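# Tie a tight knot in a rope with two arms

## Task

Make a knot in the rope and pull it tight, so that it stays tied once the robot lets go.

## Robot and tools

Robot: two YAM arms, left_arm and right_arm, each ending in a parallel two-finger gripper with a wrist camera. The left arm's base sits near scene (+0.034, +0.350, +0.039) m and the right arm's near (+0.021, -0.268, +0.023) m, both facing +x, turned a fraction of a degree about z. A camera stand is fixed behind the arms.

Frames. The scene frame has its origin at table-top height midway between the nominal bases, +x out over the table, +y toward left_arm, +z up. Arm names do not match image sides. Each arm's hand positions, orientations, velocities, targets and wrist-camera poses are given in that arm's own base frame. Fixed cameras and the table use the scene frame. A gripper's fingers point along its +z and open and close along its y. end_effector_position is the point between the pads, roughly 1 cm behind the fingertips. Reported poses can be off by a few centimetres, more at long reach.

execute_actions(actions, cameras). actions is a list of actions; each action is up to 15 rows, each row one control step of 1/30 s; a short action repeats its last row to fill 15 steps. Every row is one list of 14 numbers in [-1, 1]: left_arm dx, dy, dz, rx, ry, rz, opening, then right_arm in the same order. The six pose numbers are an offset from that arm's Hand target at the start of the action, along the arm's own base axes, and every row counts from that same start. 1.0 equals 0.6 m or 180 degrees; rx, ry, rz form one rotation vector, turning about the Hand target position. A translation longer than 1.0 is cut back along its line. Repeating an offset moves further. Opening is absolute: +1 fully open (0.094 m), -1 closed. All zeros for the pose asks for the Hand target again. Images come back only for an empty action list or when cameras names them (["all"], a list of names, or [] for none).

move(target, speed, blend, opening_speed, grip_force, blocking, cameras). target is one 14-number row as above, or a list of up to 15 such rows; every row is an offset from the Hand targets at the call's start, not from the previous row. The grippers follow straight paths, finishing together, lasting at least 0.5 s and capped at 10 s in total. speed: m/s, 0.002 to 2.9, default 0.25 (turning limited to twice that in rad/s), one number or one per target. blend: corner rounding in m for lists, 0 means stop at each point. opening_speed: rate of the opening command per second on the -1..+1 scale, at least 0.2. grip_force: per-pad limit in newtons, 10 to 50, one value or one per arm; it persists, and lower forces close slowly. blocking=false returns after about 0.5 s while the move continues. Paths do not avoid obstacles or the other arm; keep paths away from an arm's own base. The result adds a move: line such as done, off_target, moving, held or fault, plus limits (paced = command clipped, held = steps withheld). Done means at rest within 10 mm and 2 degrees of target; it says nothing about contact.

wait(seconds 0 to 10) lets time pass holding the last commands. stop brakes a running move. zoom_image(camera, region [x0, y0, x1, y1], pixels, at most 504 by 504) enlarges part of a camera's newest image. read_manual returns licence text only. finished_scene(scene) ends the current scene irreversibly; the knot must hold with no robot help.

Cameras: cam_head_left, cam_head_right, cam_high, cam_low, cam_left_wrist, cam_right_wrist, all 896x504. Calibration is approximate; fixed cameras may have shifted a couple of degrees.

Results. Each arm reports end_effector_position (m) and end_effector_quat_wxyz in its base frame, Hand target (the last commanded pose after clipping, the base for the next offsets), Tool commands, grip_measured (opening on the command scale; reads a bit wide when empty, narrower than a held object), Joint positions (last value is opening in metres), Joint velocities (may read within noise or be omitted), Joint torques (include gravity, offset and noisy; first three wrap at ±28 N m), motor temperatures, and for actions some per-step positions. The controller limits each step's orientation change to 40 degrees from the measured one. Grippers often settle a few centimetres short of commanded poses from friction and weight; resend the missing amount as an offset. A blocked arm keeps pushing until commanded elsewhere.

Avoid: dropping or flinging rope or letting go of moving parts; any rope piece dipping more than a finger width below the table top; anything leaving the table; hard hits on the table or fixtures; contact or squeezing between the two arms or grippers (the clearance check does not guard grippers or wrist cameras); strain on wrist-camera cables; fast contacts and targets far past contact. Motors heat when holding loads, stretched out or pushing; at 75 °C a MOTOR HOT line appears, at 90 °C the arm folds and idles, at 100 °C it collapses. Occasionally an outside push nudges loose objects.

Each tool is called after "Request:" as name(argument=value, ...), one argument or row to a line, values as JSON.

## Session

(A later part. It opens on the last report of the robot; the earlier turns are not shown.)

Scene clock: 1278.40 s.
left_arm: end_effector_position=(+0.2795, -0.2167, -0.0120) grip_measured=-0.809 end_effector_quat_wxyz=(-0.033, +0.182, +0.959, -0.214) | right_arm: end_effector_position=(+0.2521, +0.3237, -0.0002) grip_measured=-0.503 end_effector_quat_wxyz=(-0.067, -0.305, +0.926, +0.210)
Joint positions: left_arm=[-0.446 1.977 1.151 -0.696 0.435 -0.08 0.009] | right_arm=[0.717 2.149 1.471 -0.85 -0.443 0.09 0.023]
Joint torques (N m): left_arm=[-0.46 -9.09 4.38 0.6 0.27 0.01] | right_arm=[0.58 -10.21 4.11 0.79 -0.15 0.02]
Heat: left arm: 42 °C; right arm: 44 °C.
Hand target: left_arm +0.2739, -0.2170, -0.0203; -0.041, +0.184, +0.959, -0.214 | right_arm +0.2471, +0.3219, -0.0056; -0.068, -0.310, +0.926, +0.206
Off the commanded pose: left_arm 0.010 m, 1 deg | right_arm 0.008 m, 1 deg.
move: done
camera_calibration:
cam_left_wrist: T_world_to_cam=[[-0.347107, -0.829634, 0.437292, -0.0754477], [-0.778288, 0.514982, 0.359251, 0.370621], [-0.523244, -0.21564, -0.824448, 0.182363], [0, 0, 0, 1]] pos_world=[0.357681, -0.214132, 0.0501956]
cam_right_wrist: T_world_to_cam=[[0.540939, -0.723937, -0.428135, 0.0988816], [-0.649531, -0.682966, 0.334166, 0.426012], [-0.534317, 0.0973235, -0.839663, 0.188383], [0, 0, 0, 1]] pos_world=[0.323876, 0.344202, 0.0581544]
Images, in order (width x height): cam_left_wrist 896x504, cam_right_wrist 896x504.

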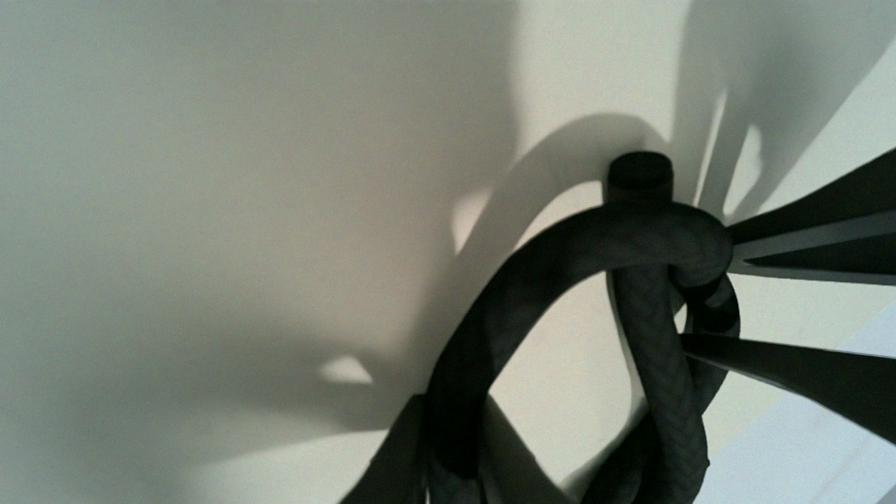

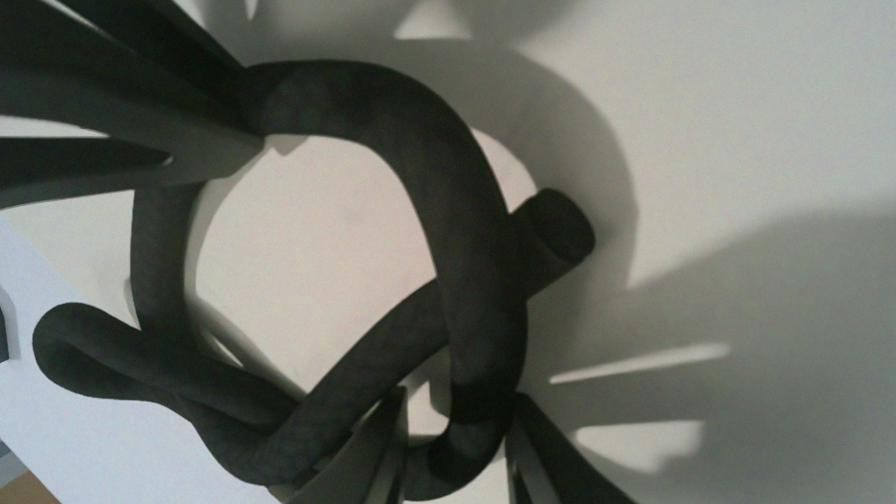

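Request:
move(
  target=[0,0,0,0,0,0,-0.95,0.02,-0.015,0.09,0,0,0,-0.4],
  cameras=["cam_right_wrist","cam_left_wrist"],
  speed=0.08,
)

Scene clock: 1286.07 s.
left_arm: end_effector_position=(+0.2795, -0.2167, -0.0120) grip_measured=-0.809 end_effector_quat_wxyz=(-0.033, +0.182, +0.959, -0.214) | right_arm: end_effector_position=(+0.2509, +0.3094, +0.0306) grip_measured=-0.403 end_effector_quat_wxyz=(-0.089, -0.304, +0.928, +0.198)
Joint positions: left_arm=[-0.446 1.977 1.151 -0.696 0.435 -0.08 0.009] | right_arm=[0.694 2.115 1.55 -1.027 -0.436 0.056 0.028]
Joint torques (N m): left_arm=[-0.44 -9.1 4.38 0.6 0.27 0.01] | right_arm=[-0.49 -12.01 8.34 0.24 -0.22 -0.04]
Heat: left arm: 42 °C; right arm: 43 °C.
Hand target: left_arm +0.2739, -0.2170, -0.0203; -0.041, +0.184, +0.959, -0.214 | right_arm +0.2591, +0.3129, +0.0484; -0.068, -0.310, +0.926, +0.206
Off the commanded pose: left_arm 0.010 m, 1 deg | right_arm 0.020 m, 3 deg.
move: off_target (right_arm)
camera_calibration:
cam_left_wrist: T_world_to_cam=[[-0.347107, -0.829634, 0.437292, -0.0754477], [-0.778288, 0.514982, 0.359251, 0.370621], [-0.523244, -0.21564, -0.824448, 0.182363], [0, 0, 0, 1]] pos_world=[0.357681, -0.214132, 0.0501956]
cam_right_wrist: T_world_to_cam=[[0.532513, -0.735412, -0.419046, 0.107784], [-0.632398, -0.674744, 0.380517, 0.396918], [-0.562585, 0.0623732, -0.824383, 0.232464], [0, 0, 0, 1]] pos_world=[0.324395, 0.332584, 0.085772]
Images, in order (width x height): cam_left_wrist 896x504, cam_right_wrist 896x504.

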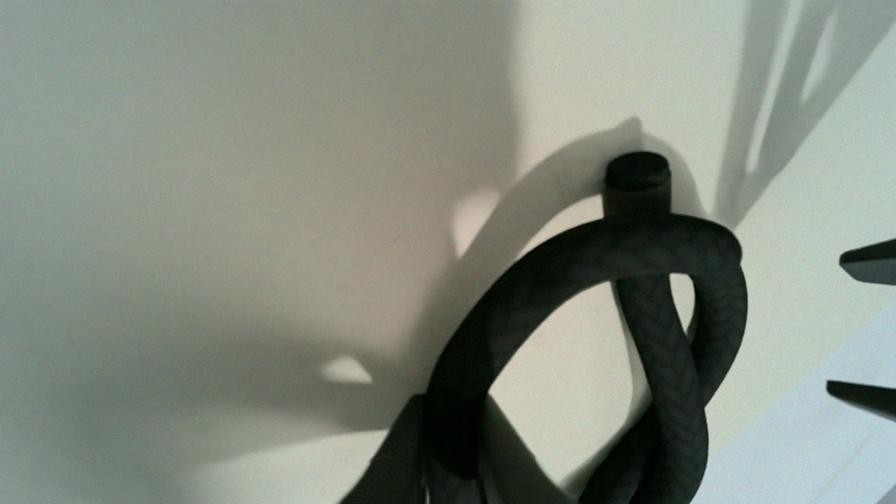

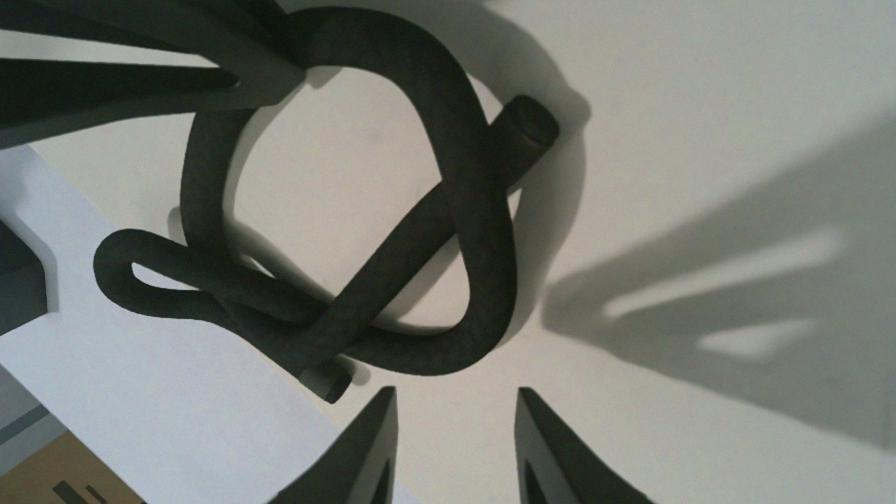

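Request:
move(
  target=[
    [0,0,0,0,0,0,-0.95,0.02,-0.05,0.07,0.03,0.01,-0.15,-0.4],
    [0,0,0,0,0,0,-0.95,0.05,-0.01,0.02,0.054,0.016,-0.233,-0.4],
  ],
  cameras=["cam_right_wrist","cam_left_wrist"],
  speed=0.12,
  blend=[0.02,0],
)

Scene clock: 1305.93 s.
left_arm: end_effector_position=(+0.2795, -0.2167, -0.0120) grip_measured=-0.809 end_effector_quat_wxyz=(-0.033, +0.182, +0.959, -0.214) | right_arm: end_effector_position=(+0.2943, +0.3077, +0.0610) grip_measured=-0.403 end_effector_quat_wxyz=(+0.012, +0.045, +0.953, +0.300)
Joint positions: left_arm=[-0.446 1.977 1.151 -0.696 0.435 -0.08 0.009] | right_arm=[0.619 1.842 1.194 -0.496 -0.451 0.813 0.028]
Joint torques (N m): left_arm=[-0.44 -9.09 4.41 0.6 0.27 0.01] | right_arm=[0.57 -9.46 4.93 1.52 -0.18 0.03]
Heat: left arm: 42 °C; right arm: 44 °C.
Hand target: left_arm +0.2739, -0.2170, -0.0203; -0.041, +0.184, +0.959, -0.214 | right_arm +0.2891, +0.3069, +0.0604; +0.014, +0.042, +0.953, +0.300
Off the commanded pose: left_arm 0.010 m, 1 deg | right_arm 0.005 m, 0 deg.
move: done
camera_calibration:
cam_left_wrist: T_world_to_cam=[[-0.347107, -0.829634, 0.437292, -0.0754477], [-0.778288, 0.514982, 0.359251, 0.370621], [-0.523244, -0.21564, -0.824448, 0.182363], [0, 0, 0, 1]] pos_world=[0.357681, -0.214132, 0.0501956]
cam_right_wrist: T_world_to_cam=[[-0.0756103, -0.817152, -0.571441, 0.309553], [-0.941382, -0.130449, 0.311099, 0.339393], [-0.32876, 0.561467, -0.759389, 0.0557077], [0, 0, 0, 1]] pos_world=[0.361218, 0.265947, 0.11361]
Images, in order (width x height): cam_left_wrist 896x504, cam_right_wrist 896x504.

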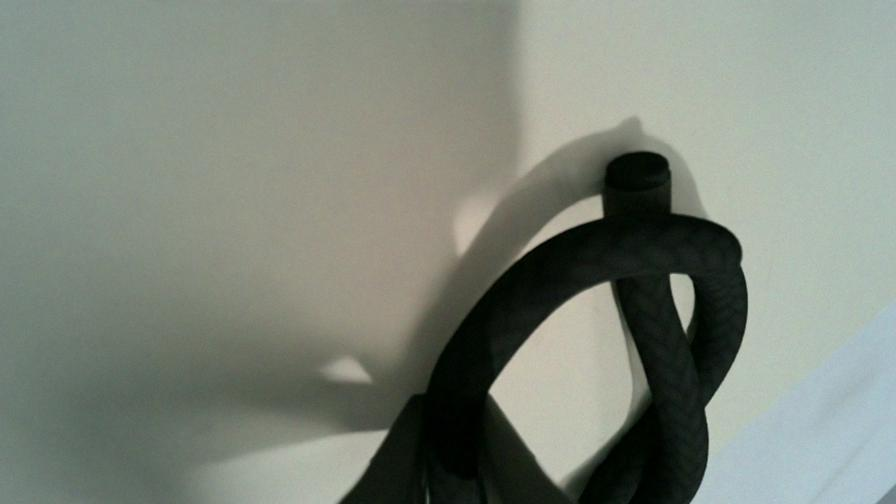

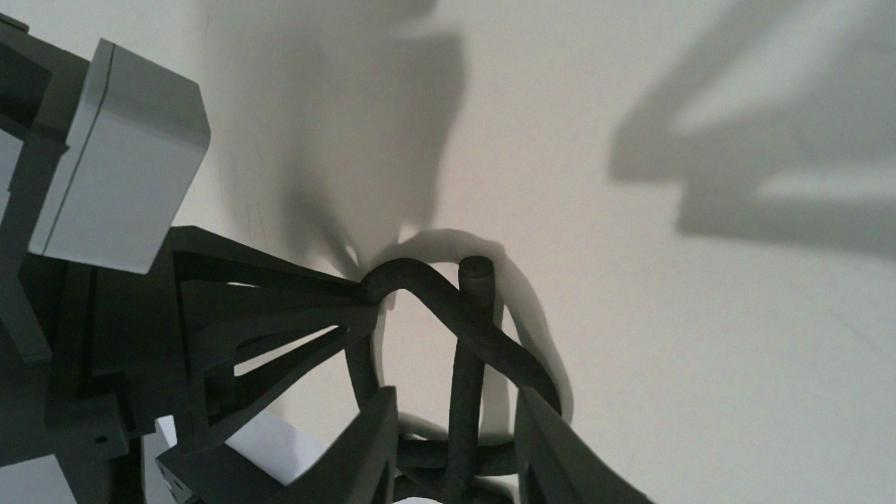

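Request:
move(
  target=[
    [0,0,0,0,0,0,-0.95,0.0123,0.0318,-0.08,0,0,-0.039,-0.45],
    [0,0,0,0,0,0,-0.95,0.0148,0.0602,-0.11,0,0,-0.039,-0.45],
  ],
  cameras=["cam_right_wrist","cam_left_wrist"],
  speed=0.08,
)

Scene clock: 1327.67 s.
left_arm: end_effector_position=(+0.2795, -0.2167, -0.0120) grip_measured=-0.809 end_effector_quat_wxyz=(-0.033, +0.182, +0.959, -0.214) | right_arm: end_effector_position=(+0.2988, +0.3403, +0.0044) grip_measured=-0.447 end_effector_quat_wxyz=(+0.034, +0.102, +0.946, +0.305)
Joint positions: left_arm=[-0.446 1.977 1.151 -0.696 0.435 -0.08 0.009] | right_arm=[0.708 1.982 1.11 -0.177 -0.358 1.02 0.026]
Joint torques (N m): left_arm=[-0.44 -9.09 4.38 0.59 0.27 0.01] | right_arm=[0.65 -6.82 6.68 1.72 -0.09 0.04]
Heat: left arm: 42 °C; right arm: 43 °C.
Hand target: left_arm +0.2739, -0.2170, -0.0203; -0.041, +0.184, +0.959, -0.214 | right_arm +0.2980, +0.3429, -0.0057; +0.032, +0.101, +0.949, +0.299
Off the commanded pose: left_arm 0.010 m, 1 deg | right_arm 0.010 m, 1 deg.
move: done
camera_calibration:
cam_left_wrist: T_world_to_cam=[[-0.347107, -0.829634, 0.437292, -0.0754477], [-0.778288, 0.514982, 0.359251, 0.370621], [-0.523244, -0.21564, -0.824448, 0.182363], [0, 0, 0, 1]] pos_world=[0.357681, -0.214132, 0.0501956]
cam_right_wrist: T_world_to_cam=[[-0.169717, -0.795025, -0.58235, 0.324836], [-0.953282, -0.0174039, 0.30158, 0.33067], [-0.249899, 0.606327, -0.754929, -0.0429683], [0, 0, 0, 1]] pos_world=[0.359615, 0.29006, 0.0570064]
Images, in order (width x height): cam_left_wrist 896x504, cam_right_wrist 896x504.

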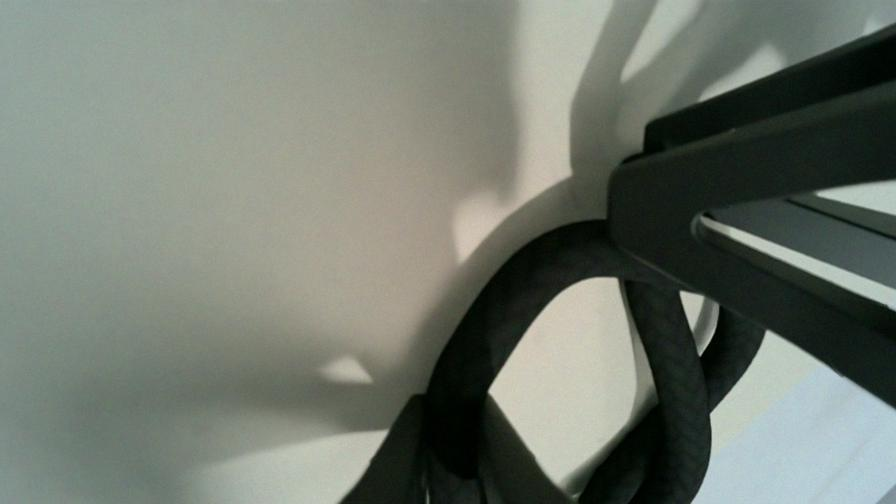

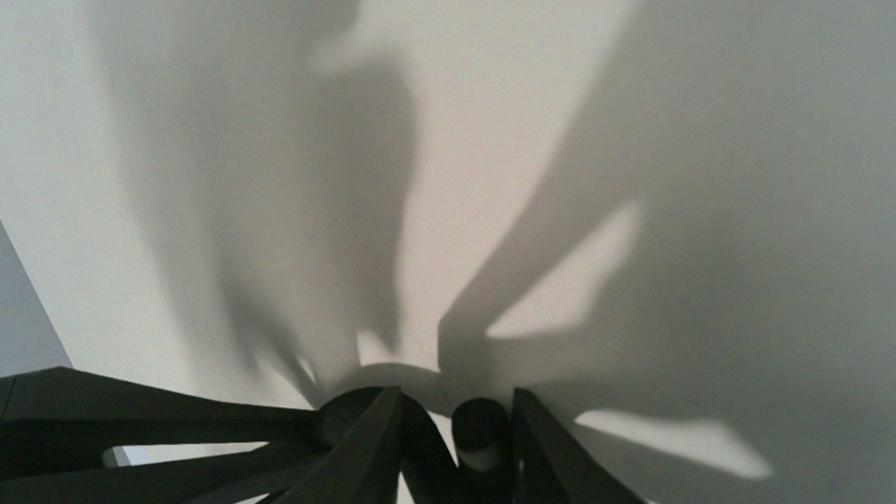

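Request:
move(
  target=[
    [0,0,0,0,0,0,-0.95,0.003,-0.004,0.012,0,0,0,-0.5],
    [0,0,0,0,0,0,-0.95,0.007,-0.006,0.012,0,0,0,-0.5],
    [0,0,0,0,0,0,-0.95,0.007,-0.006,-0.008,0,0,0,-0.5],
  ],
  cameras=["cam_right_wrist"],
  speed=0.06,
)

Scene clock: 1336.50 s.
left_arm: end_effector_position=(+0.2795, -0.2167, -0.0120) grip_measured=-0.809 end_effector_quat_wxyz=(-0.033, +0.182, +0.959, -0.214) | right_arm: end_effector_position=(+0.2995, +0.3413, +0.0029) grip_measured=-0.497 end_effector_quat_wxyz=(+0.035, +0.100, +0.946, +0.306)
Joint positions: left_arm=[-0.446 1.977 1.151 -0.696 0.435 -0.08 0.009] | right_arm=[0.708 1.988 1.11 -0.167 -0.36 1.016 0.024]
Joint torques (N m): left_arm=[-0.44 -9.09 4.4 0.6 0.26 0.01] | right_arm=[-0.47 -6.35 6.54 1.74 -0.13 -0.06]
Heat: left arm: 42 °C; right arm: 42 °C.
Hand target: left_arm +0.2739, -0.2170, -0.0203; -0.041, +0.184, +0.959, -0.214 | right_arm +0.3022, +0.3394, -0.0105; +0.032, +0.101, +0.949, +0.299
Off the commanded pose: left_arm 0.010 m, 1 deg | right_arm 0.014 m, 1 deg.
move: off_target (right_arm)
camera_calibration:
cam_right_wrist: T_world_to_cam=[[-0.164904, -0.794004, -0.585118, 0.323076], [-0.95417, -0.0217811, 0.298471, 0.333579], [-0.249732, 0.607522, -0.754023, -0.0450517], [0, 0, 0, 1]] pos_world=[0.360317, 0.291159, 0.0555038]
Images, in order (width x height): cam_right_wrist 896x504.

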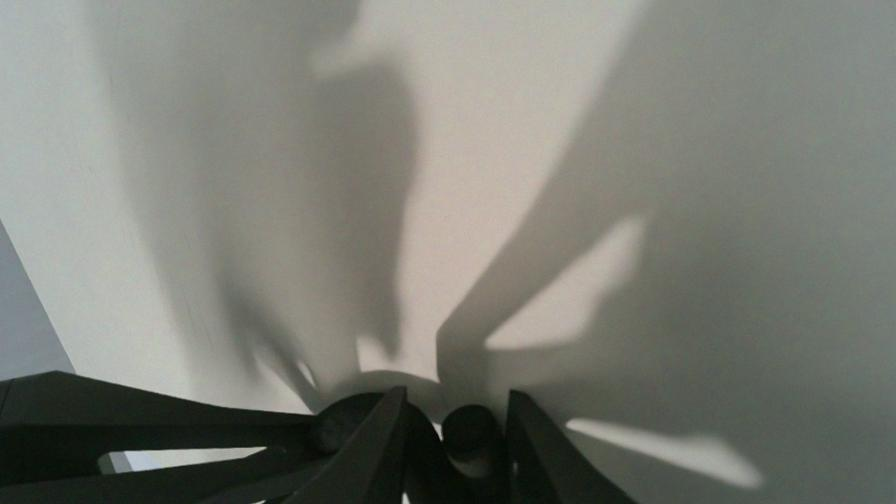

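Request:
move(
  target=[
    [0,0,0,0,0,0,-0.95,0.003,-0.01,0.035,0,0,0,-0.5],
    [0,0,0,0,0,0,-0.95,0.006,-0.014,0.035,0,0,0,-0.5],
    [0,0,0,0,0,0,-0.95,0.006,-0.014,-0.002,0,0,0,-0.5],
  ],
  cameras=["cam_right_wrist"],
  speed=0.06,
)

Scene clock: 1346.80 s.
left_arm: end_effector_position=(+0.2795, -0.2167, -0.0120) grip_measured=-0.809 end_effector_quat_wxyz=(-0.033, +0.182, +0.959, -0.214) | right_arm: end_effector_position=(+0.3024, +0.3386, +0.0043) grip_measured=-0.498 end_effector_quat_wxyz=(+0.032, +0.095, +0.944, +0.313)
Joint positions: left_arm=[-0.446 1.977 1.151 -0.696 0.435 -0.08 0.009] | right_arm=[0.69 1.988 1.11 -0.167 -0.385 0.995 0.024]
Joint torques (N m): left_arm=[-0.43 -9.07 4.38 0.6 0.27 0.01] | right_arm=[-0.9 -6.68 5.74 1.71 -0.02 -0.06]
Heat: left arm: 42 °C; right arm: 42 °C.
Hand target: left_arm +0.2739, -0.2170, -0.0203; -0.041, +0.184, +0.959, -0.214 | right_arm +0.3058, +0.3309, -0.0117; +0.032, +0.101, +0.949, +0.299
Off the commanded pose: left_arm 0.010 m, 1 deg | right_arm 0.018 m, 2 deg.
move: off_target (right_arm)
camera_calibration:
cam_right_wrist: T_world_to_cam=[[-0.156223, -0.787475, -0.596219, 0.317458], [-0.953482, -0.0373227, 0.29913, 0.340911], [-0.25781, 0.615215, -0.745013, -0.0417029], [0, 0, 0, 1]] pos_world=[0.363896, 0.28837, 0.0562286]
Images, in order (width x height): cam_right_wrist 896x504.

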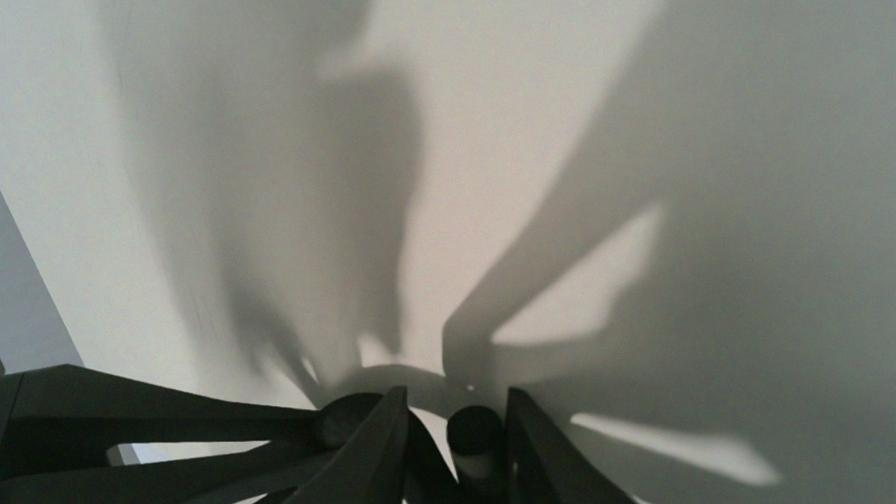

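Request:
move(
  target=[
    [0,0,0,0,0,0,-0.95,0,0,0,0,0,0,-0.95],
  ],
  cameras=["cam_right_wrist","cam_left_wrist"],
  speed=0.06,
  opening_speed=0.4,
)

Scene clock: 1358.87 s.
left_arm: end_effector_position=(+0.2795, -0.2167, -0.0120) grip_measured=-0.809 end_effector_quat_wxyz=(-0.033, +0.182, +0.959, -0.214) | right_arm: end_effector_position=(+0.3044, +0.3366, +0.0024) grip_measured=-0.826 end_effector_quat_wxyz=(+0.034, +0.097, +0.945, +0.310)
Joint positions: left_arm=[-0.446 1.977 1.151 -0.696 0.435 -0.08 0.009] | right_arm=[0.686 1.992 1.11 -0.166 -0.378 0.994 0.008]
Joint torques (N m): left_arm=[-0.44 -9.1 4.41 0.6 0.27 0.01] | right_arm=[-0.64 -6.93 5.74 1.69 -0.09 -0.05]
Heat: left arm: 41 °C; right arm: 42 °C.
Hand target: left_arm +0.2739, -0.2170, -0.0203; -0.041, +0.184, +0.959, -0.214 | right_arm +0.3057, +0.3310, -0.0116; +0.032, +0.101, +0.948, +0.299
Off the commanded pose: left_arm 0.010 m, 1 deg | right_arm 0.015 m, 1 deg.
move: off_target (right_arm)
camera_calibration:
cam_left_wrist: T_world_to_cam=[[-0.347107, -0.829634, 0.437292, -0.0754477], [-0.778288, 0.514982, 0.359251, 0.370621], [-0.523244, -0.21564, -0.824448, 0.182363], [0, 0, 0, 1]] pos_world=[0.357681, -0.214132, 0.0501956]
cam_right_wrist: T_world_to_cam=[[-0.159495, -0.790393, -0.591473, 0.317123], [-0.95439, -0.0297233, 0.297079, 0.340976], [-0.252389, 0.611879, -0.749603, -0.0419688], [0, 0, 0, 1]] pos_world=[0.365411, 0.286467, 0.0548132]
Images, in order (width x height): cam_left_wrist 896x504, cam_right_wrist 896x504.

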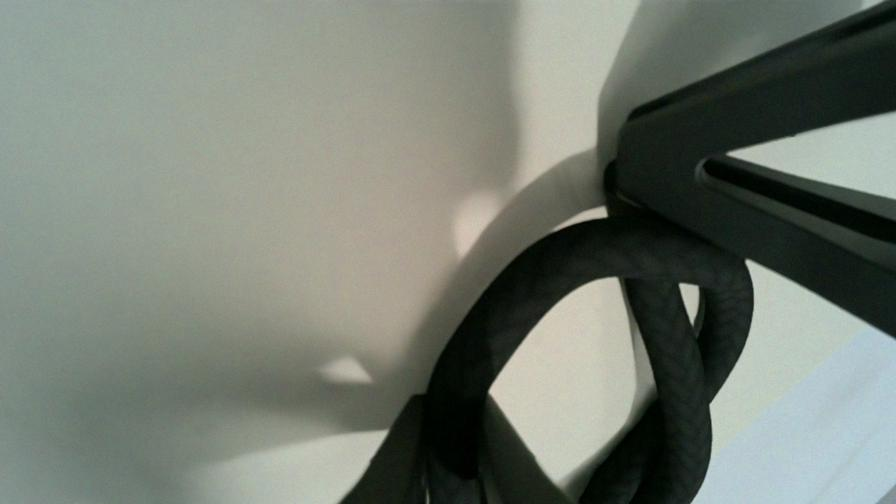

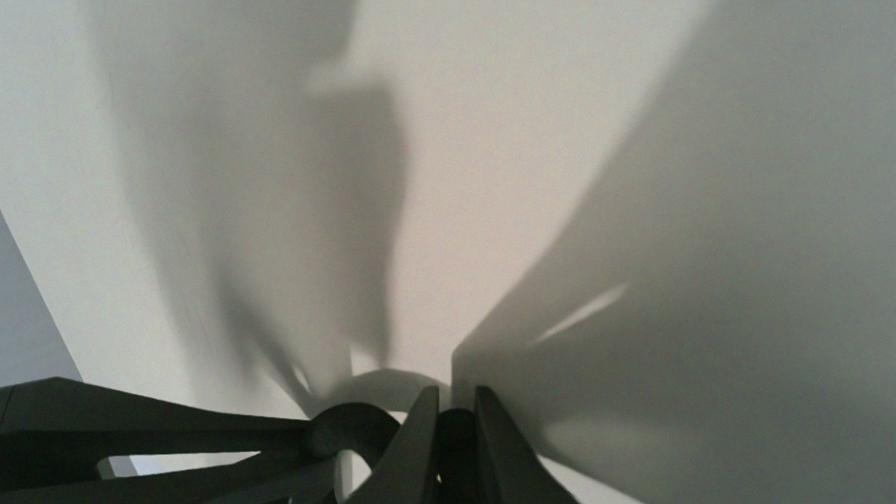

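Request:
move(
  target=[
    [0,0,0,0,0,0,-0.95,0,0.003,0,0,0,0,-0.65],
    [0,0,0,0,0,0,-0.95,0,0.003,-0.03,0,0,0,-0.65],
    [0,0,0,0,0,0,-0.95,0,0.003,-0.03,0,0,0,-0.95],
  ],
  cameras=["cam_right_wrist","cam_low"],
  speed=0.06,
  opening_speed=0.4,
)

Request:
zoom_image(
  camera="cam_low",
  region=[330, 150, 480, 250],
)

Scene clock: 1369.60 s.
left_arm: end_effector_position=(+0.2795, -0.2167, -0.0120) grip_measured=-0.809 end_effector_quat_wxyz=(-0.033, +0.182, +0.959, -0.214) | right_arm: end_effector_position=(+0.3102, +0.3441, -0.0018) grip_measured=-0.847 end_effector_quat_wxyz=(+0.042, +0.092, +0.940, +0.326)
Joint positions: left_arm=[-0.446 1.977 1.151 -0.696 0.435 -0.08 0.009] | right_arm=[0.686 2.022 1.11 -0.101 -0.39 0.994 0.007]
Joint torques (N m): left_arm=[-0.43 -9.09 4.41 0.6 0.27 0.02] | right_arm=[-0.34 -6.12 4.45 1.73 0.05 -0.02]
Heat: left arm: 41 °C; right arm: 42 °C.
Hand target: left_arm +0.2739, -0.2170, -0.0203; -0.041, +0.184, +0.959, -0.214 | right_arm +0.3058, +0.3328, -0.0296; +0.032, +0.101, +0.948, +0.299
Off the commanded pose: left_arm 0.010 m, 1 deg | right_arm 0.030 m, 4 deg.
move: off_target (right_arm); target 3's new opening was sent with right_arm's hand 0.031 m and 4 deg from that target
camera_calibration:
cam_right_wrist: T_world_to_cam=[[-0.14218, -0.772964, -0.618314, 0.309992], [-0.96005, -0.044413, 0.276282, 0.354781], [-0.241017, 0.632894, -0.735769, -0.0590337], [0, 0, 0, 1]] pos_world=[0.370454, 0.292732, 0.0502173]
Images, in order (width x height): cam_low 896x504, cam_right_wrist 896x504.

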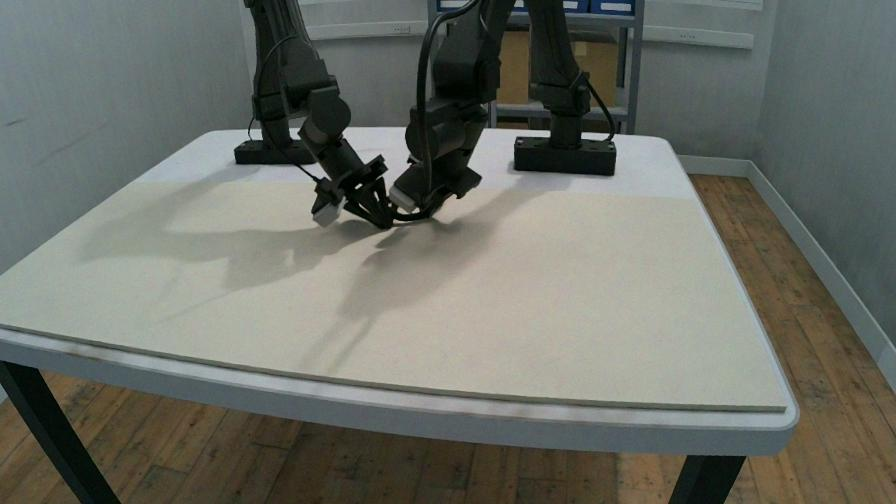

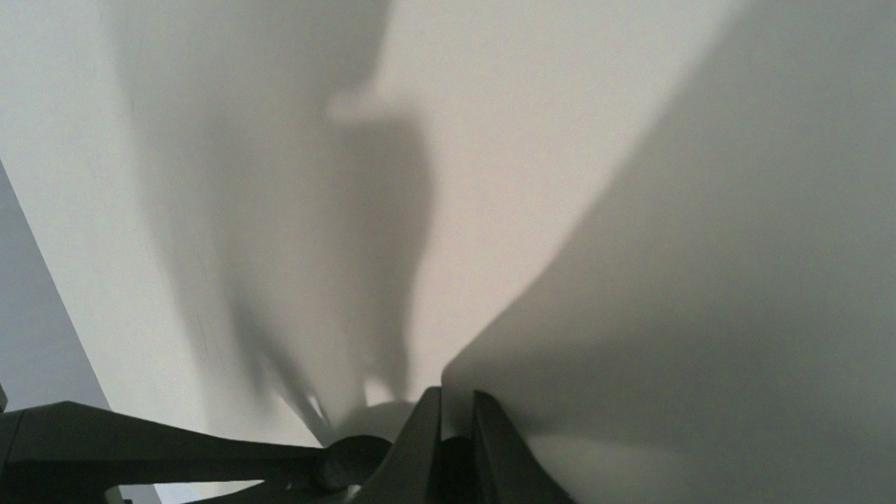

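Scaled by 3.360.

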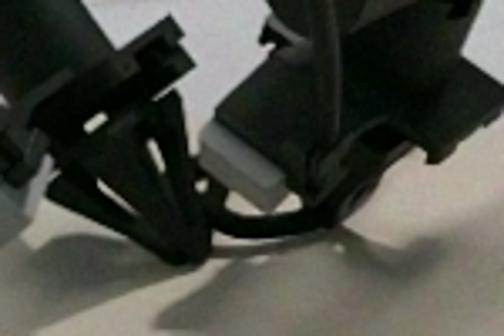

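Request:
move(
  target=[
    [0,0,0,0,0,0,-0.95,0.005,0.01,0.02,0,0,0,-0.96],
    [0,0,0,0,0,0,-0.95,0.045,0.01,0.025,0,0,0,-0.96],
  ],
  cameras=["cam_right_wrist","cam_left_wrist"],
  speed=0.06,
)

Scene clock: 1377.53 s.
left_arm: end_effector_position=(+0.2795, -0.2167, -0.0120) grip_measured=-0.809 end_effector_quat_wxyz=(-0.033, +0.182, +0.959, -0.214) | right_arm: end_effector_position=(+0.3279, +0.3462, -0.0002) grip_measured=-0.851 end_effector_quat_wxyz=(+0.038, +0.092, +0.942, +0.321)
Joint positions: left_arm=[-0.446 1.977 1.151 -0.696 0.435 -0.08 0.009] | right_arm=[0.662 2.07 1.205 -0.171 -0.402 0.969 0.007]
Joint torques (N m): left_arm=[-0.42 -9.07 4.4 0.59 0.27 0.01] | right_arm=[-0.87 -6.98 8.17 1.25 0.01 -0.08]
Heat: left arm: 41 °C; right arm: 42 °C.
Hand target: left_arm +0.2739, -0.2170, -0.0203; -0.041, +0.184, +0.959, -0.214 | right_arm +0.3327, +0.3389, -0.0146; +0.032, +0.101, +0.949, +0.299
Off the commanded pose: left_arm 0.010 m, 1 deg | right_arm 0.017 m, 3 deg.
move: off_target (right_arm)
camera_calibration:
cam_left_wrist: T_world_to_cam=[[-0.347107, -0.829634, 0.437292, -0.0754477], [-0.778288, 0.514982, 0.359251, 0.370621], [-0.523244, -0.21564, -0.824448, 0.182363], [0, 0, 0, 1]] pos_world=[0.357681, -0.214132, 0.0501956]
cam_right_wrist: T_world_to_cam=[[-0.14686, -0.779122, -0.609426, 0.318765], [-0.957389, -0.0429269, 0.285593, 0.370074], [-0.248672, 0.6254, -0.739619, -0.0498254], [0, 0, 0, 1]] pos_world=[0.388728, 0.295404, 0.0517215]
Images, in order (width x height): cam_left_wrist 896x504, cam_right_wrist 896x504.

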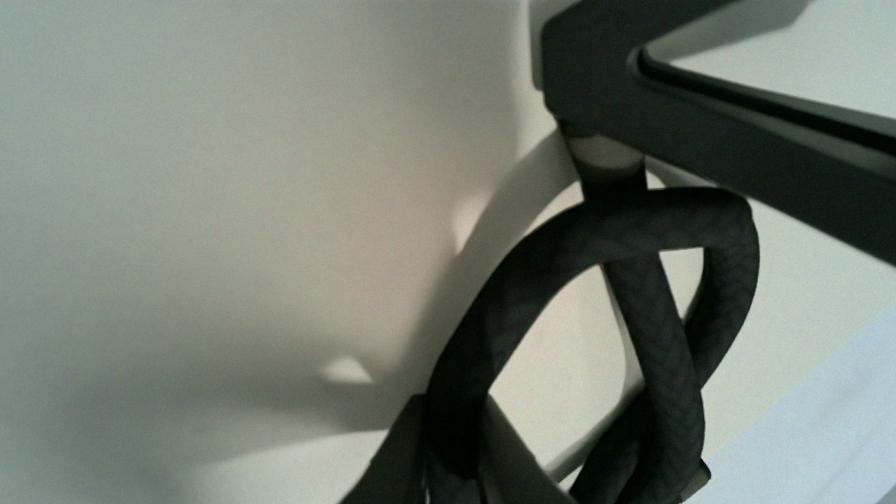

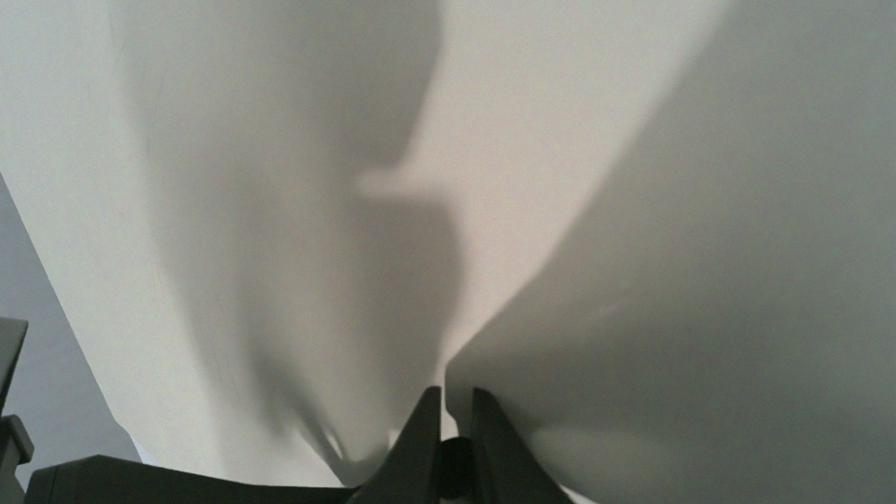

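Request:
move(
  target=[
    [0,0,0,0,0,0,-0.95,0.035,0.003,0.006,0,0,0,-0.96],
  ],
  cameras=["cam_left_wrist"],
  speed=0.06,
)

Scene clock: 1383.57 s.
left_arm: end_effector_position=(+0.2795, -0.2167, -0.0120) grip_measured=-0.809 end_effector_quat_wxyz=(-0.033, +0.182, +0.959, -0.214) | right_arm: end_effector_position=(+0.3491, +0.3459, +0.0011) grip_measured=-0.851 end_effector_quat_wxyz=(+0.038, +0.095, +0.943, +0.316)
Joint positions: left_arm=[-0.446 1.977 1.151 -0.696 0.435 -0.08 0.009] | right_arm=[0.632 2.121 1.305 -0.237 -0.408 0.942 0.007]
Joint torques (N m): left_arm=[-0.44 -9.09 4.38 0.6 0.27 0.01] | right_arm=[-0.76 -7.61 8.55 1.28 -0.06 -0.09]
Heat: left arm: 41 °C; right arm: 42 °C.
Hand target: left_arm +0.2739, -0.2170, -0.0203; -0.041, +0.184, +0.959, -0.214 | right_arm +0.3539, +0.3406, -0.0110; +0.032, +0.101, +0.948, +0.299
Off the commanded pose: left_arm 0.010 m, 1 deg | right_arm 0.014 m, 2 deg.
move: off_target (right_arm)
camera_calibration:
cam_left_wrist: T_world_to_cam=[[-0.347107, -0.829634, 0.437292, -0.0754477], [-0.778288, 0.514982, 0.359251, 0.370621], [-0.523244, -0.21564, -0.824448, 0.182363], [0, 0, 0, 1]] pos_world=[0.357681, -0.214132, 0.0501956]
Images, in order (width x height): cam_left_wrist 896x504.

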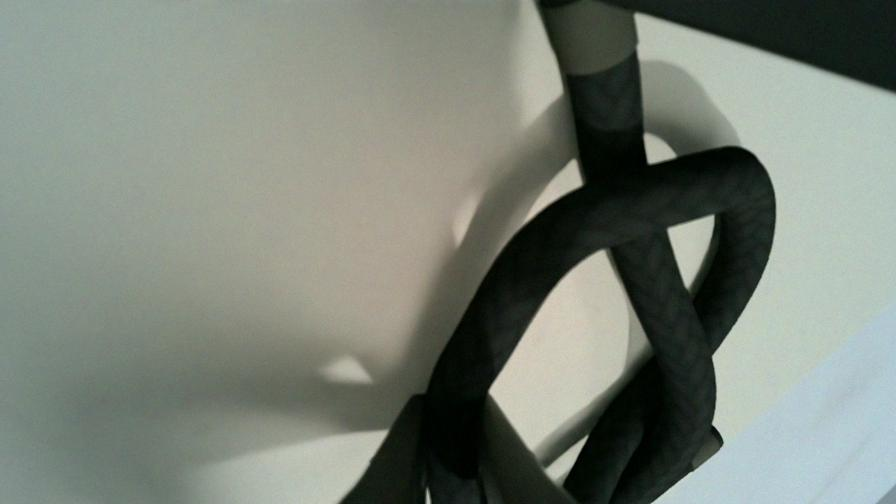

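Request:
move(
  target=[
    [0,0,0,0,0,0,-0.95,0.035,-0.006,0.004,0,0,0,-0.96],
  ],
  cameras=["cam_left_wrist","cam_high"],
  speed=0.06,
)

Scene clock: 1390.00 s.
left_arm: end_effector_position=(+0.2795, -0.2167, -0.0120) grip_measured=-0.809 end_effector_quat_wxyz=(-0.033, +0.182, +0.959, -0.214) | right_arm: end_effector_position=(+0.3711, +0.3405, +0.0020) grip_measured=-0.851 end_effector_quat_wxyz=(+0.040, +0.097, +0.944, +0.311)
Joint positions: left_arm=[-0.446 1.977 1.151 -0.696 0.435 -0.08 0.009] | right_arm=[0.595 2.168 1.394 -0.298 -0.416 0.908 0.007]
Joint torques (N m): left_arm=[-0.43 -9.09 4.4 0.6 0.27 0.01] | right_arm=[-0.51 -8.08 8.81 1.23 -0.13 -0.07]
Heat: left arm: 41 °C; right arm: 43 °C.
Hand target: left_arm +0.2739, -0.2170, -0.0203; -0.041, +0.184, +0.959, -0.214 | right_arm +0.3748, +0.3369, -0.0086; +0.032, +0.101, +0.949, +0.299
Off the commanded pose: left_arm 0.010 m, 1 deg | right_arm 0.012 m, 2 deg.
move: off_target (right_arm)
camera_calibration:
cam_left_wrist: T_world_to_cam=[[-0.347107, -0.829634, 0.437292, -0.0754477], [-0.778288, 0.514982, 0.359251, 0.370621], [-0.523244, -0.21564, -0.824448, 0.182363], [0, 0, 0, 1]] pos_world=[0.357681, -0.214132, 0.0501956]
Images, in order (width x height): cam_high 896x504, cam_left_wrist 896x504.

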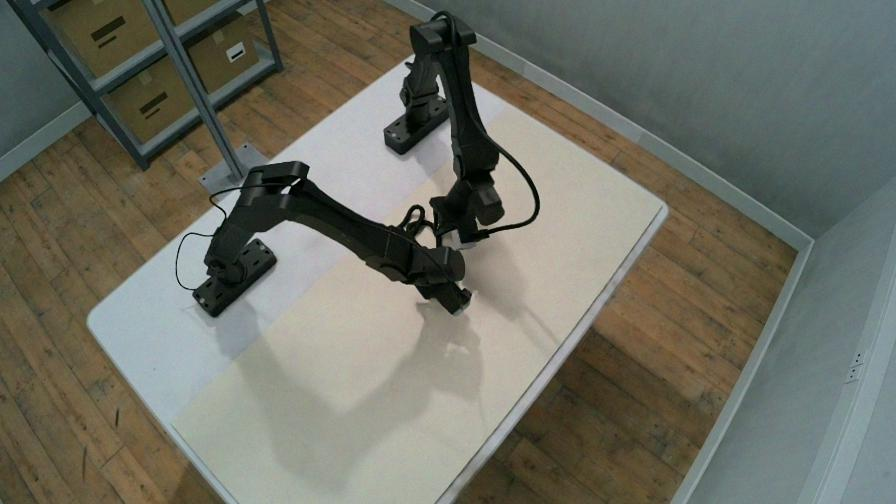

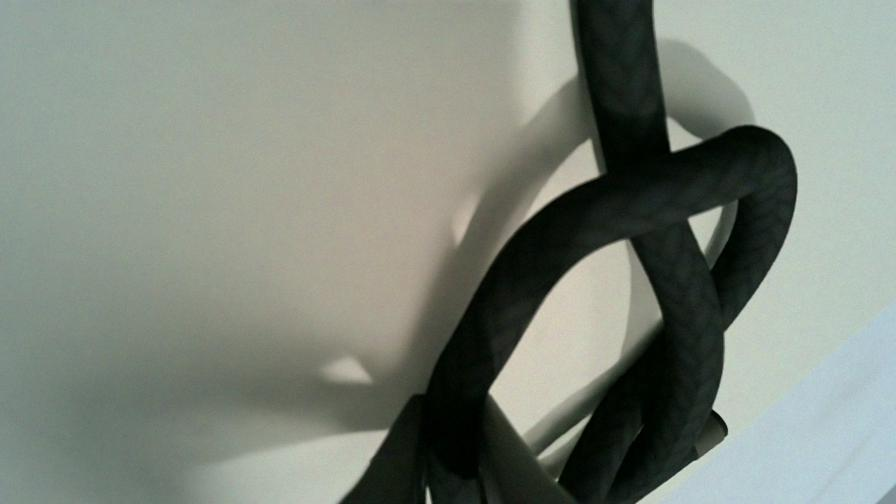

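Request:
move(
  target=[
    [0,0,0,0,0,0,-0.95,0,0,0,0,0,0,-0.4],
    [0,0,0,0,0,0,-0.95,-0.033,0.006,-0.006,0,0,0,-0.4],
    [0,0,0,0,0,0,-0.95,-0.033,0.006,-0.012,0,0,0,-0.97],
  ],
  cameras=["cam_left_wrist","cam_right_wrist"],
  speed=0.08,
  opening_speed=0.7,
)

Scene clock: 1399.17 s.
left_arm: end_effector_position=(+0.2795, -0.2167, -0.0120) grip_measured=-0.809 end_effector_quat_wxyz=(-0.033, +0.182, +0.959, -0.214) | right_arm: end_effector_position=(+0.3705, +0.3439, -0.0013) grip_measured=-0.967 end_effector_quat_wxyz=(+0.050, +0.100, +0.942, +0.316)
Joint positions: left_arm=[-0.446 1.977 1.151 -0.696 0.435 -0.08 0.009] | right_arm=[0.606 2.167 1.365 -0.242 -0.403 0.928 0.002]
Joint torques (N m): left_arm=[-0.44 -9.11 4.4 0.6 0.27 0.02] | right_arm=[1.13 -10.07 4.41 1.41 -0.11 0.05]
Heat: left arm: 41 °C; right arm: 43 °C.
Hand target: left_arm +0.2739, -0.2170, -0.0203; -0.041, +0.184, +0.959, -0.214 | right_arm +0.3550, +0.3407, -0.0158; +0.032, +0.101, +0.948, +0.299
Off the commanded pose: left_arm 0.010 m, 1 deg | right_arm 0.022 m, 3 deg.
move: off_target (right_arm); target 3's new opening was sent with right_arm's hand 0.026 m and 4 deg from that target
camera_calibration:
cam_left_wrist: T_world_to_cam=[[-0.347107, -0.829634, 0.437292, -0.0754477], [-0.778288, 0.514982, 0.359251, 0.370621], [-0.523244, -0.21564, -0.824448, 0.182363], [0, 0, 0, 1]] pos_world=[0.357681, -0.214132, 0.0501956]
cam_right_wrist: T_world_to_cam=[[-0.155144, -0.78177, -0.603959, 0.326568], [-0.962744, -0.0174171, 0.269853, 0.404327], [-0.221482, 0.623324, -0.749942, -0.0479439], [0, 0, 0, 1]] pos_world=[0.42931, 0.292227, 0.0521694]
Images, in order (width x height): cam_left_wrist 896x504, cam_right_wrist 896x504.

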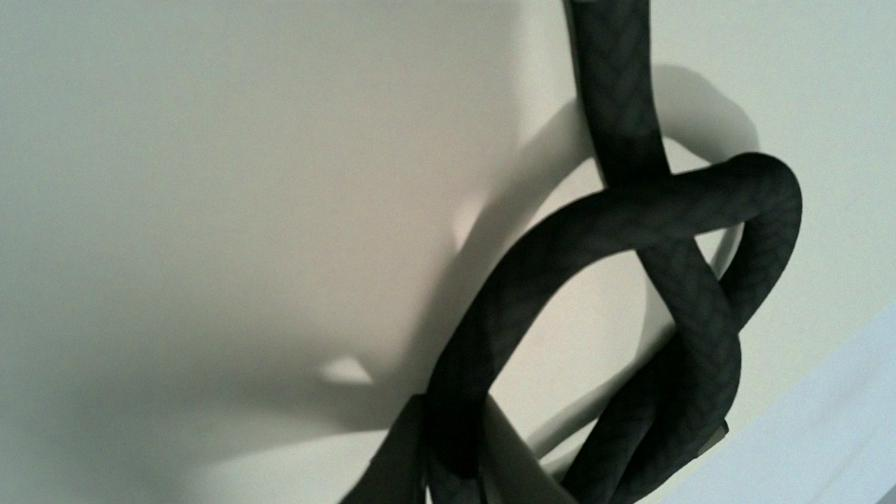

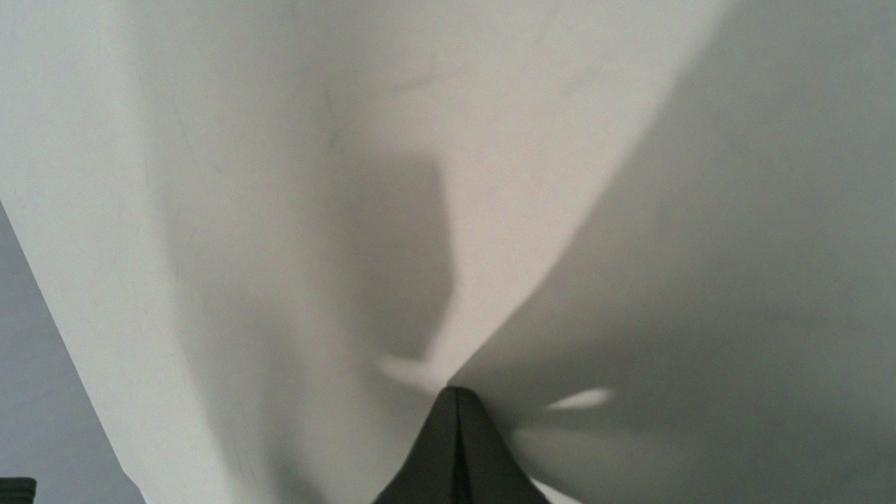

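Request:
move(
  target=[
    [0,0,0,0,0,0,-0.95,0,0,0.01,0,0,0,-0.3],
    [0,0,0,0,0,0,-0.95,-0.02,-0.03,0.09,0,0,0,-0.3],
  ],
  cameras=["cam_left_wrist","cam_right_wrist"],
  speed=0.1,
  opening_speed=0.7,
)

Scene clock: 1406.07 s.
left_arm: end_effector_position=(+0.2795, -0.2167, -0.0120) grip_measured=-0.809 end_effector_quat_wxyz=(-0.033, +0.182, +0.959, -0.214) | right_arm: end_effector_position=(+0.3465, +0.3324, +0.0361) grip_measured=-0.303 end_effector_quat_wxyz=(+0.033, +0.098, +0.947, +0.305)
Joint positions: left_arm=[-0.446 1.977 1.151 -0.696 0.435 -0.08 0.009] | right_arm=[0.613 2.033 1.341 -0.393 -0.408 0.921 0.033]
Joint torques (N m): left_arm=[-0.43 -9.1 4.4 0.6 0.27 0.01] | right_arm=[-0.85 -11.7 5.03 1.33 -0.14 -0.05]
Heat: left arm: 41 °C; right arm: 43 °C.
Hand target: left_arm +0.2739, -0.2170, -0.0203; -0.041, +0.184, +0.959, -0.214 | right_arm +0.3429, +0.3226, +0.0382; +0.032, +0.101, +0.949, +0.299
Off the commanded pose: left_arm 0.010 m, 1 deg | right_arm 0.011 m, 1 deg.
move: off_target (right_arm)
camera_calibration:
cam_left_wrist: T_world_to_cam=[[-0.347107, -0.829634, 0.437292, -0.0754477], [-0.778288, 0.514982, 0.359251, 0.370621], [-0.523244, -0.21564, -0.824448, 0.182363], [0, 0, 0, 1]] pos_world=[0.357681, -0.214132, 0.0501956]
cam_right_wrist: T_world_to_cam=[[-0.161561, -0.79677, -0.582285, 0.342935], [-0.953334, -0.0264851, 0.300753, 0.369459], [-0.255053, 0.603702, -0.755309, 0.000309829], [0, 0, 0, 1]] pos_world=[0.407702, 0.282839, 0.0888041]
Images, in order (width x height): cam_left_wrist 896x504, cam_right_wrist 896x504.

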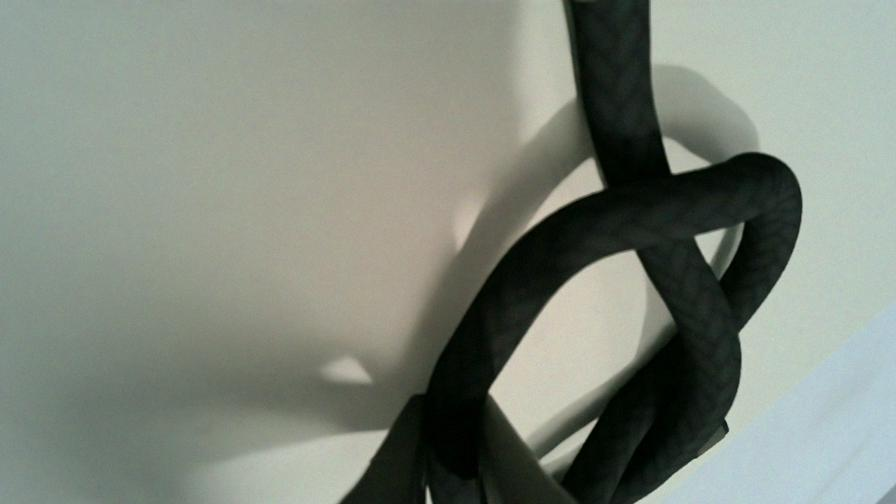

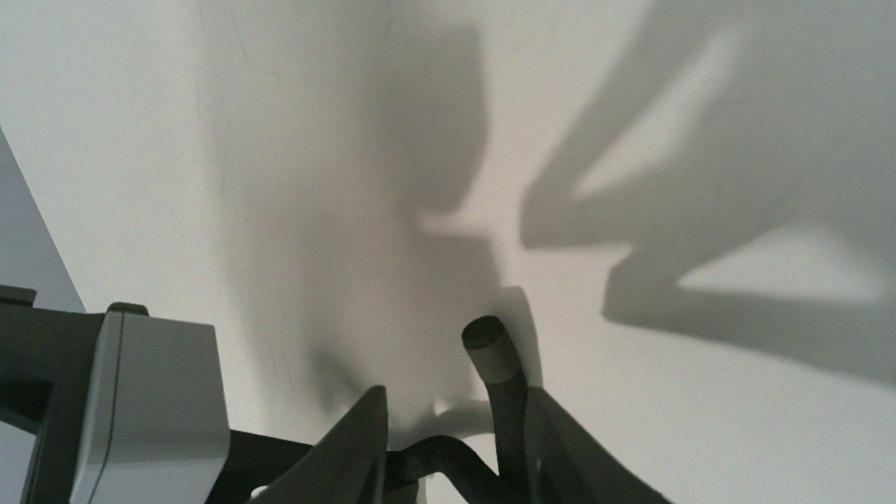

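Request:
move(
  target=[
    [0,0,0,0,0,0,-0.95,-0.013,0.0173,-0.04,0,0,0.03,-0.35],
    [0,0,0,0,0,0,-0.95,-0.01,0.0365,-0.08,0,0,0.03,-0.35],
    [0,0,0,0,0,0,-0.95,-0.01,0.0365,-0.08,0,0,0.03,-0.97],
  ],
  cameras=["cam_left_wrist","cam_right_wrist"],
  speed=0.08,
  opening_speed=0.7,
)

Scene clock: 1419.13 s.
left_arm: end_effector_position=(+0.2795, -0.2167, -0.0120) grip_measured=-0.809 end_effector_quat_wxyz=(-0.033, +0.182, +0.959, -0.214) | right_arm: end_effector_position=(+0.3447, +0.3456, +0.0081) grip_measured=-0.797 end_effector_quat_wxyz=(+0.031, +0.055, +0.948, +0.311)
Joint positions: left_arm=[-0.446 1.977 1.151 -0.696 0.435 -0.08 0.009] | right_arm=[0.629 2.116 1.341 -0.314 -0.432 0.853 0.01]
Joint torques (N m): left_arm=[-0.43 -9.1 4.38 0.6 0.27 0.01] | right_arm=[0.54 -8.16 5.22 1.61 -0.17 0.05]
Heat: left arm: 41 °C; right arm: 42 °C.
Hand target: left_arm +0.2739, -0.2170, -0.0203; -0.041, +0.184, +0.959, -0.214 | right_arm +0.3370, +0.3446, -0.0098; +0.018, +0.056, +0.952, +0.300
Off the commanded pose: left_arm 0.010 m, 1 deg | right_arm 0.020 m, 2 deg.
move: off_target (right_arm); target 3's new opening was sent with right_arm's hand 0.019 m and 2 deg from that target
camera_calibration:
cam_left_wrist: T_world_to_cam=[[-0.347107, -0.829634, 0.437292, -0.0754477], [-0.778288, 0.514982, 0.359251, 0.370621], [-0.523244, -0.21564, -0.824448, 0.182363], [0, 0, 0, 1]] pos_world=[0.357681, -0.214132, 0.0501956]
cam_right_wrist: T_world_to_cam=[[-0.0825438, -0.802618, -0.590755, 0.311617], [-0.954389, -0.107005, 0.278733, 0.404876], [-0.28693, 0.586817, -0.757177, -0.0125104], [0, 0, 0, 1]] pos_world=[0.408541, 0.300774, 0.0617642]
Images, in order (width x height): cam_left_wrist 896x504, cam_right_wrist 896x504.

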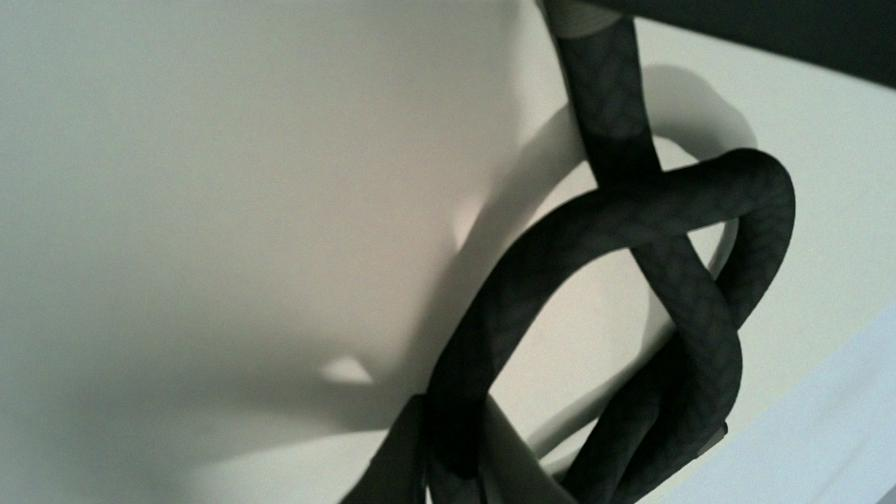

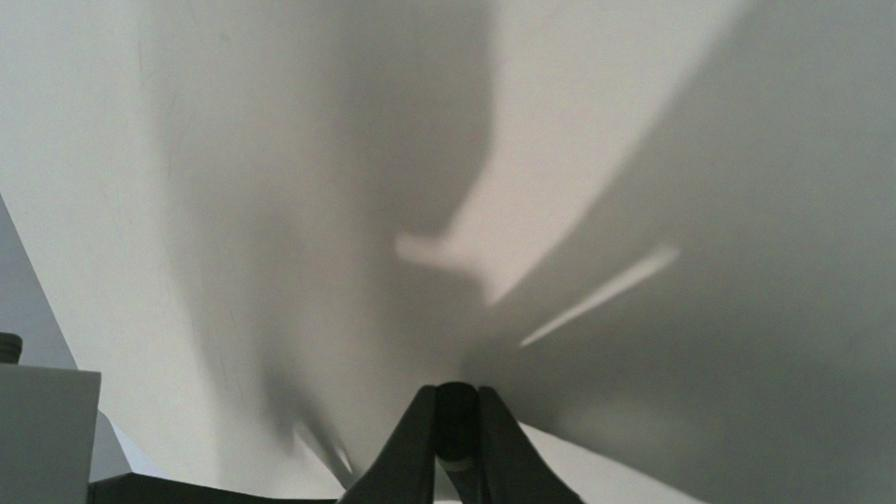

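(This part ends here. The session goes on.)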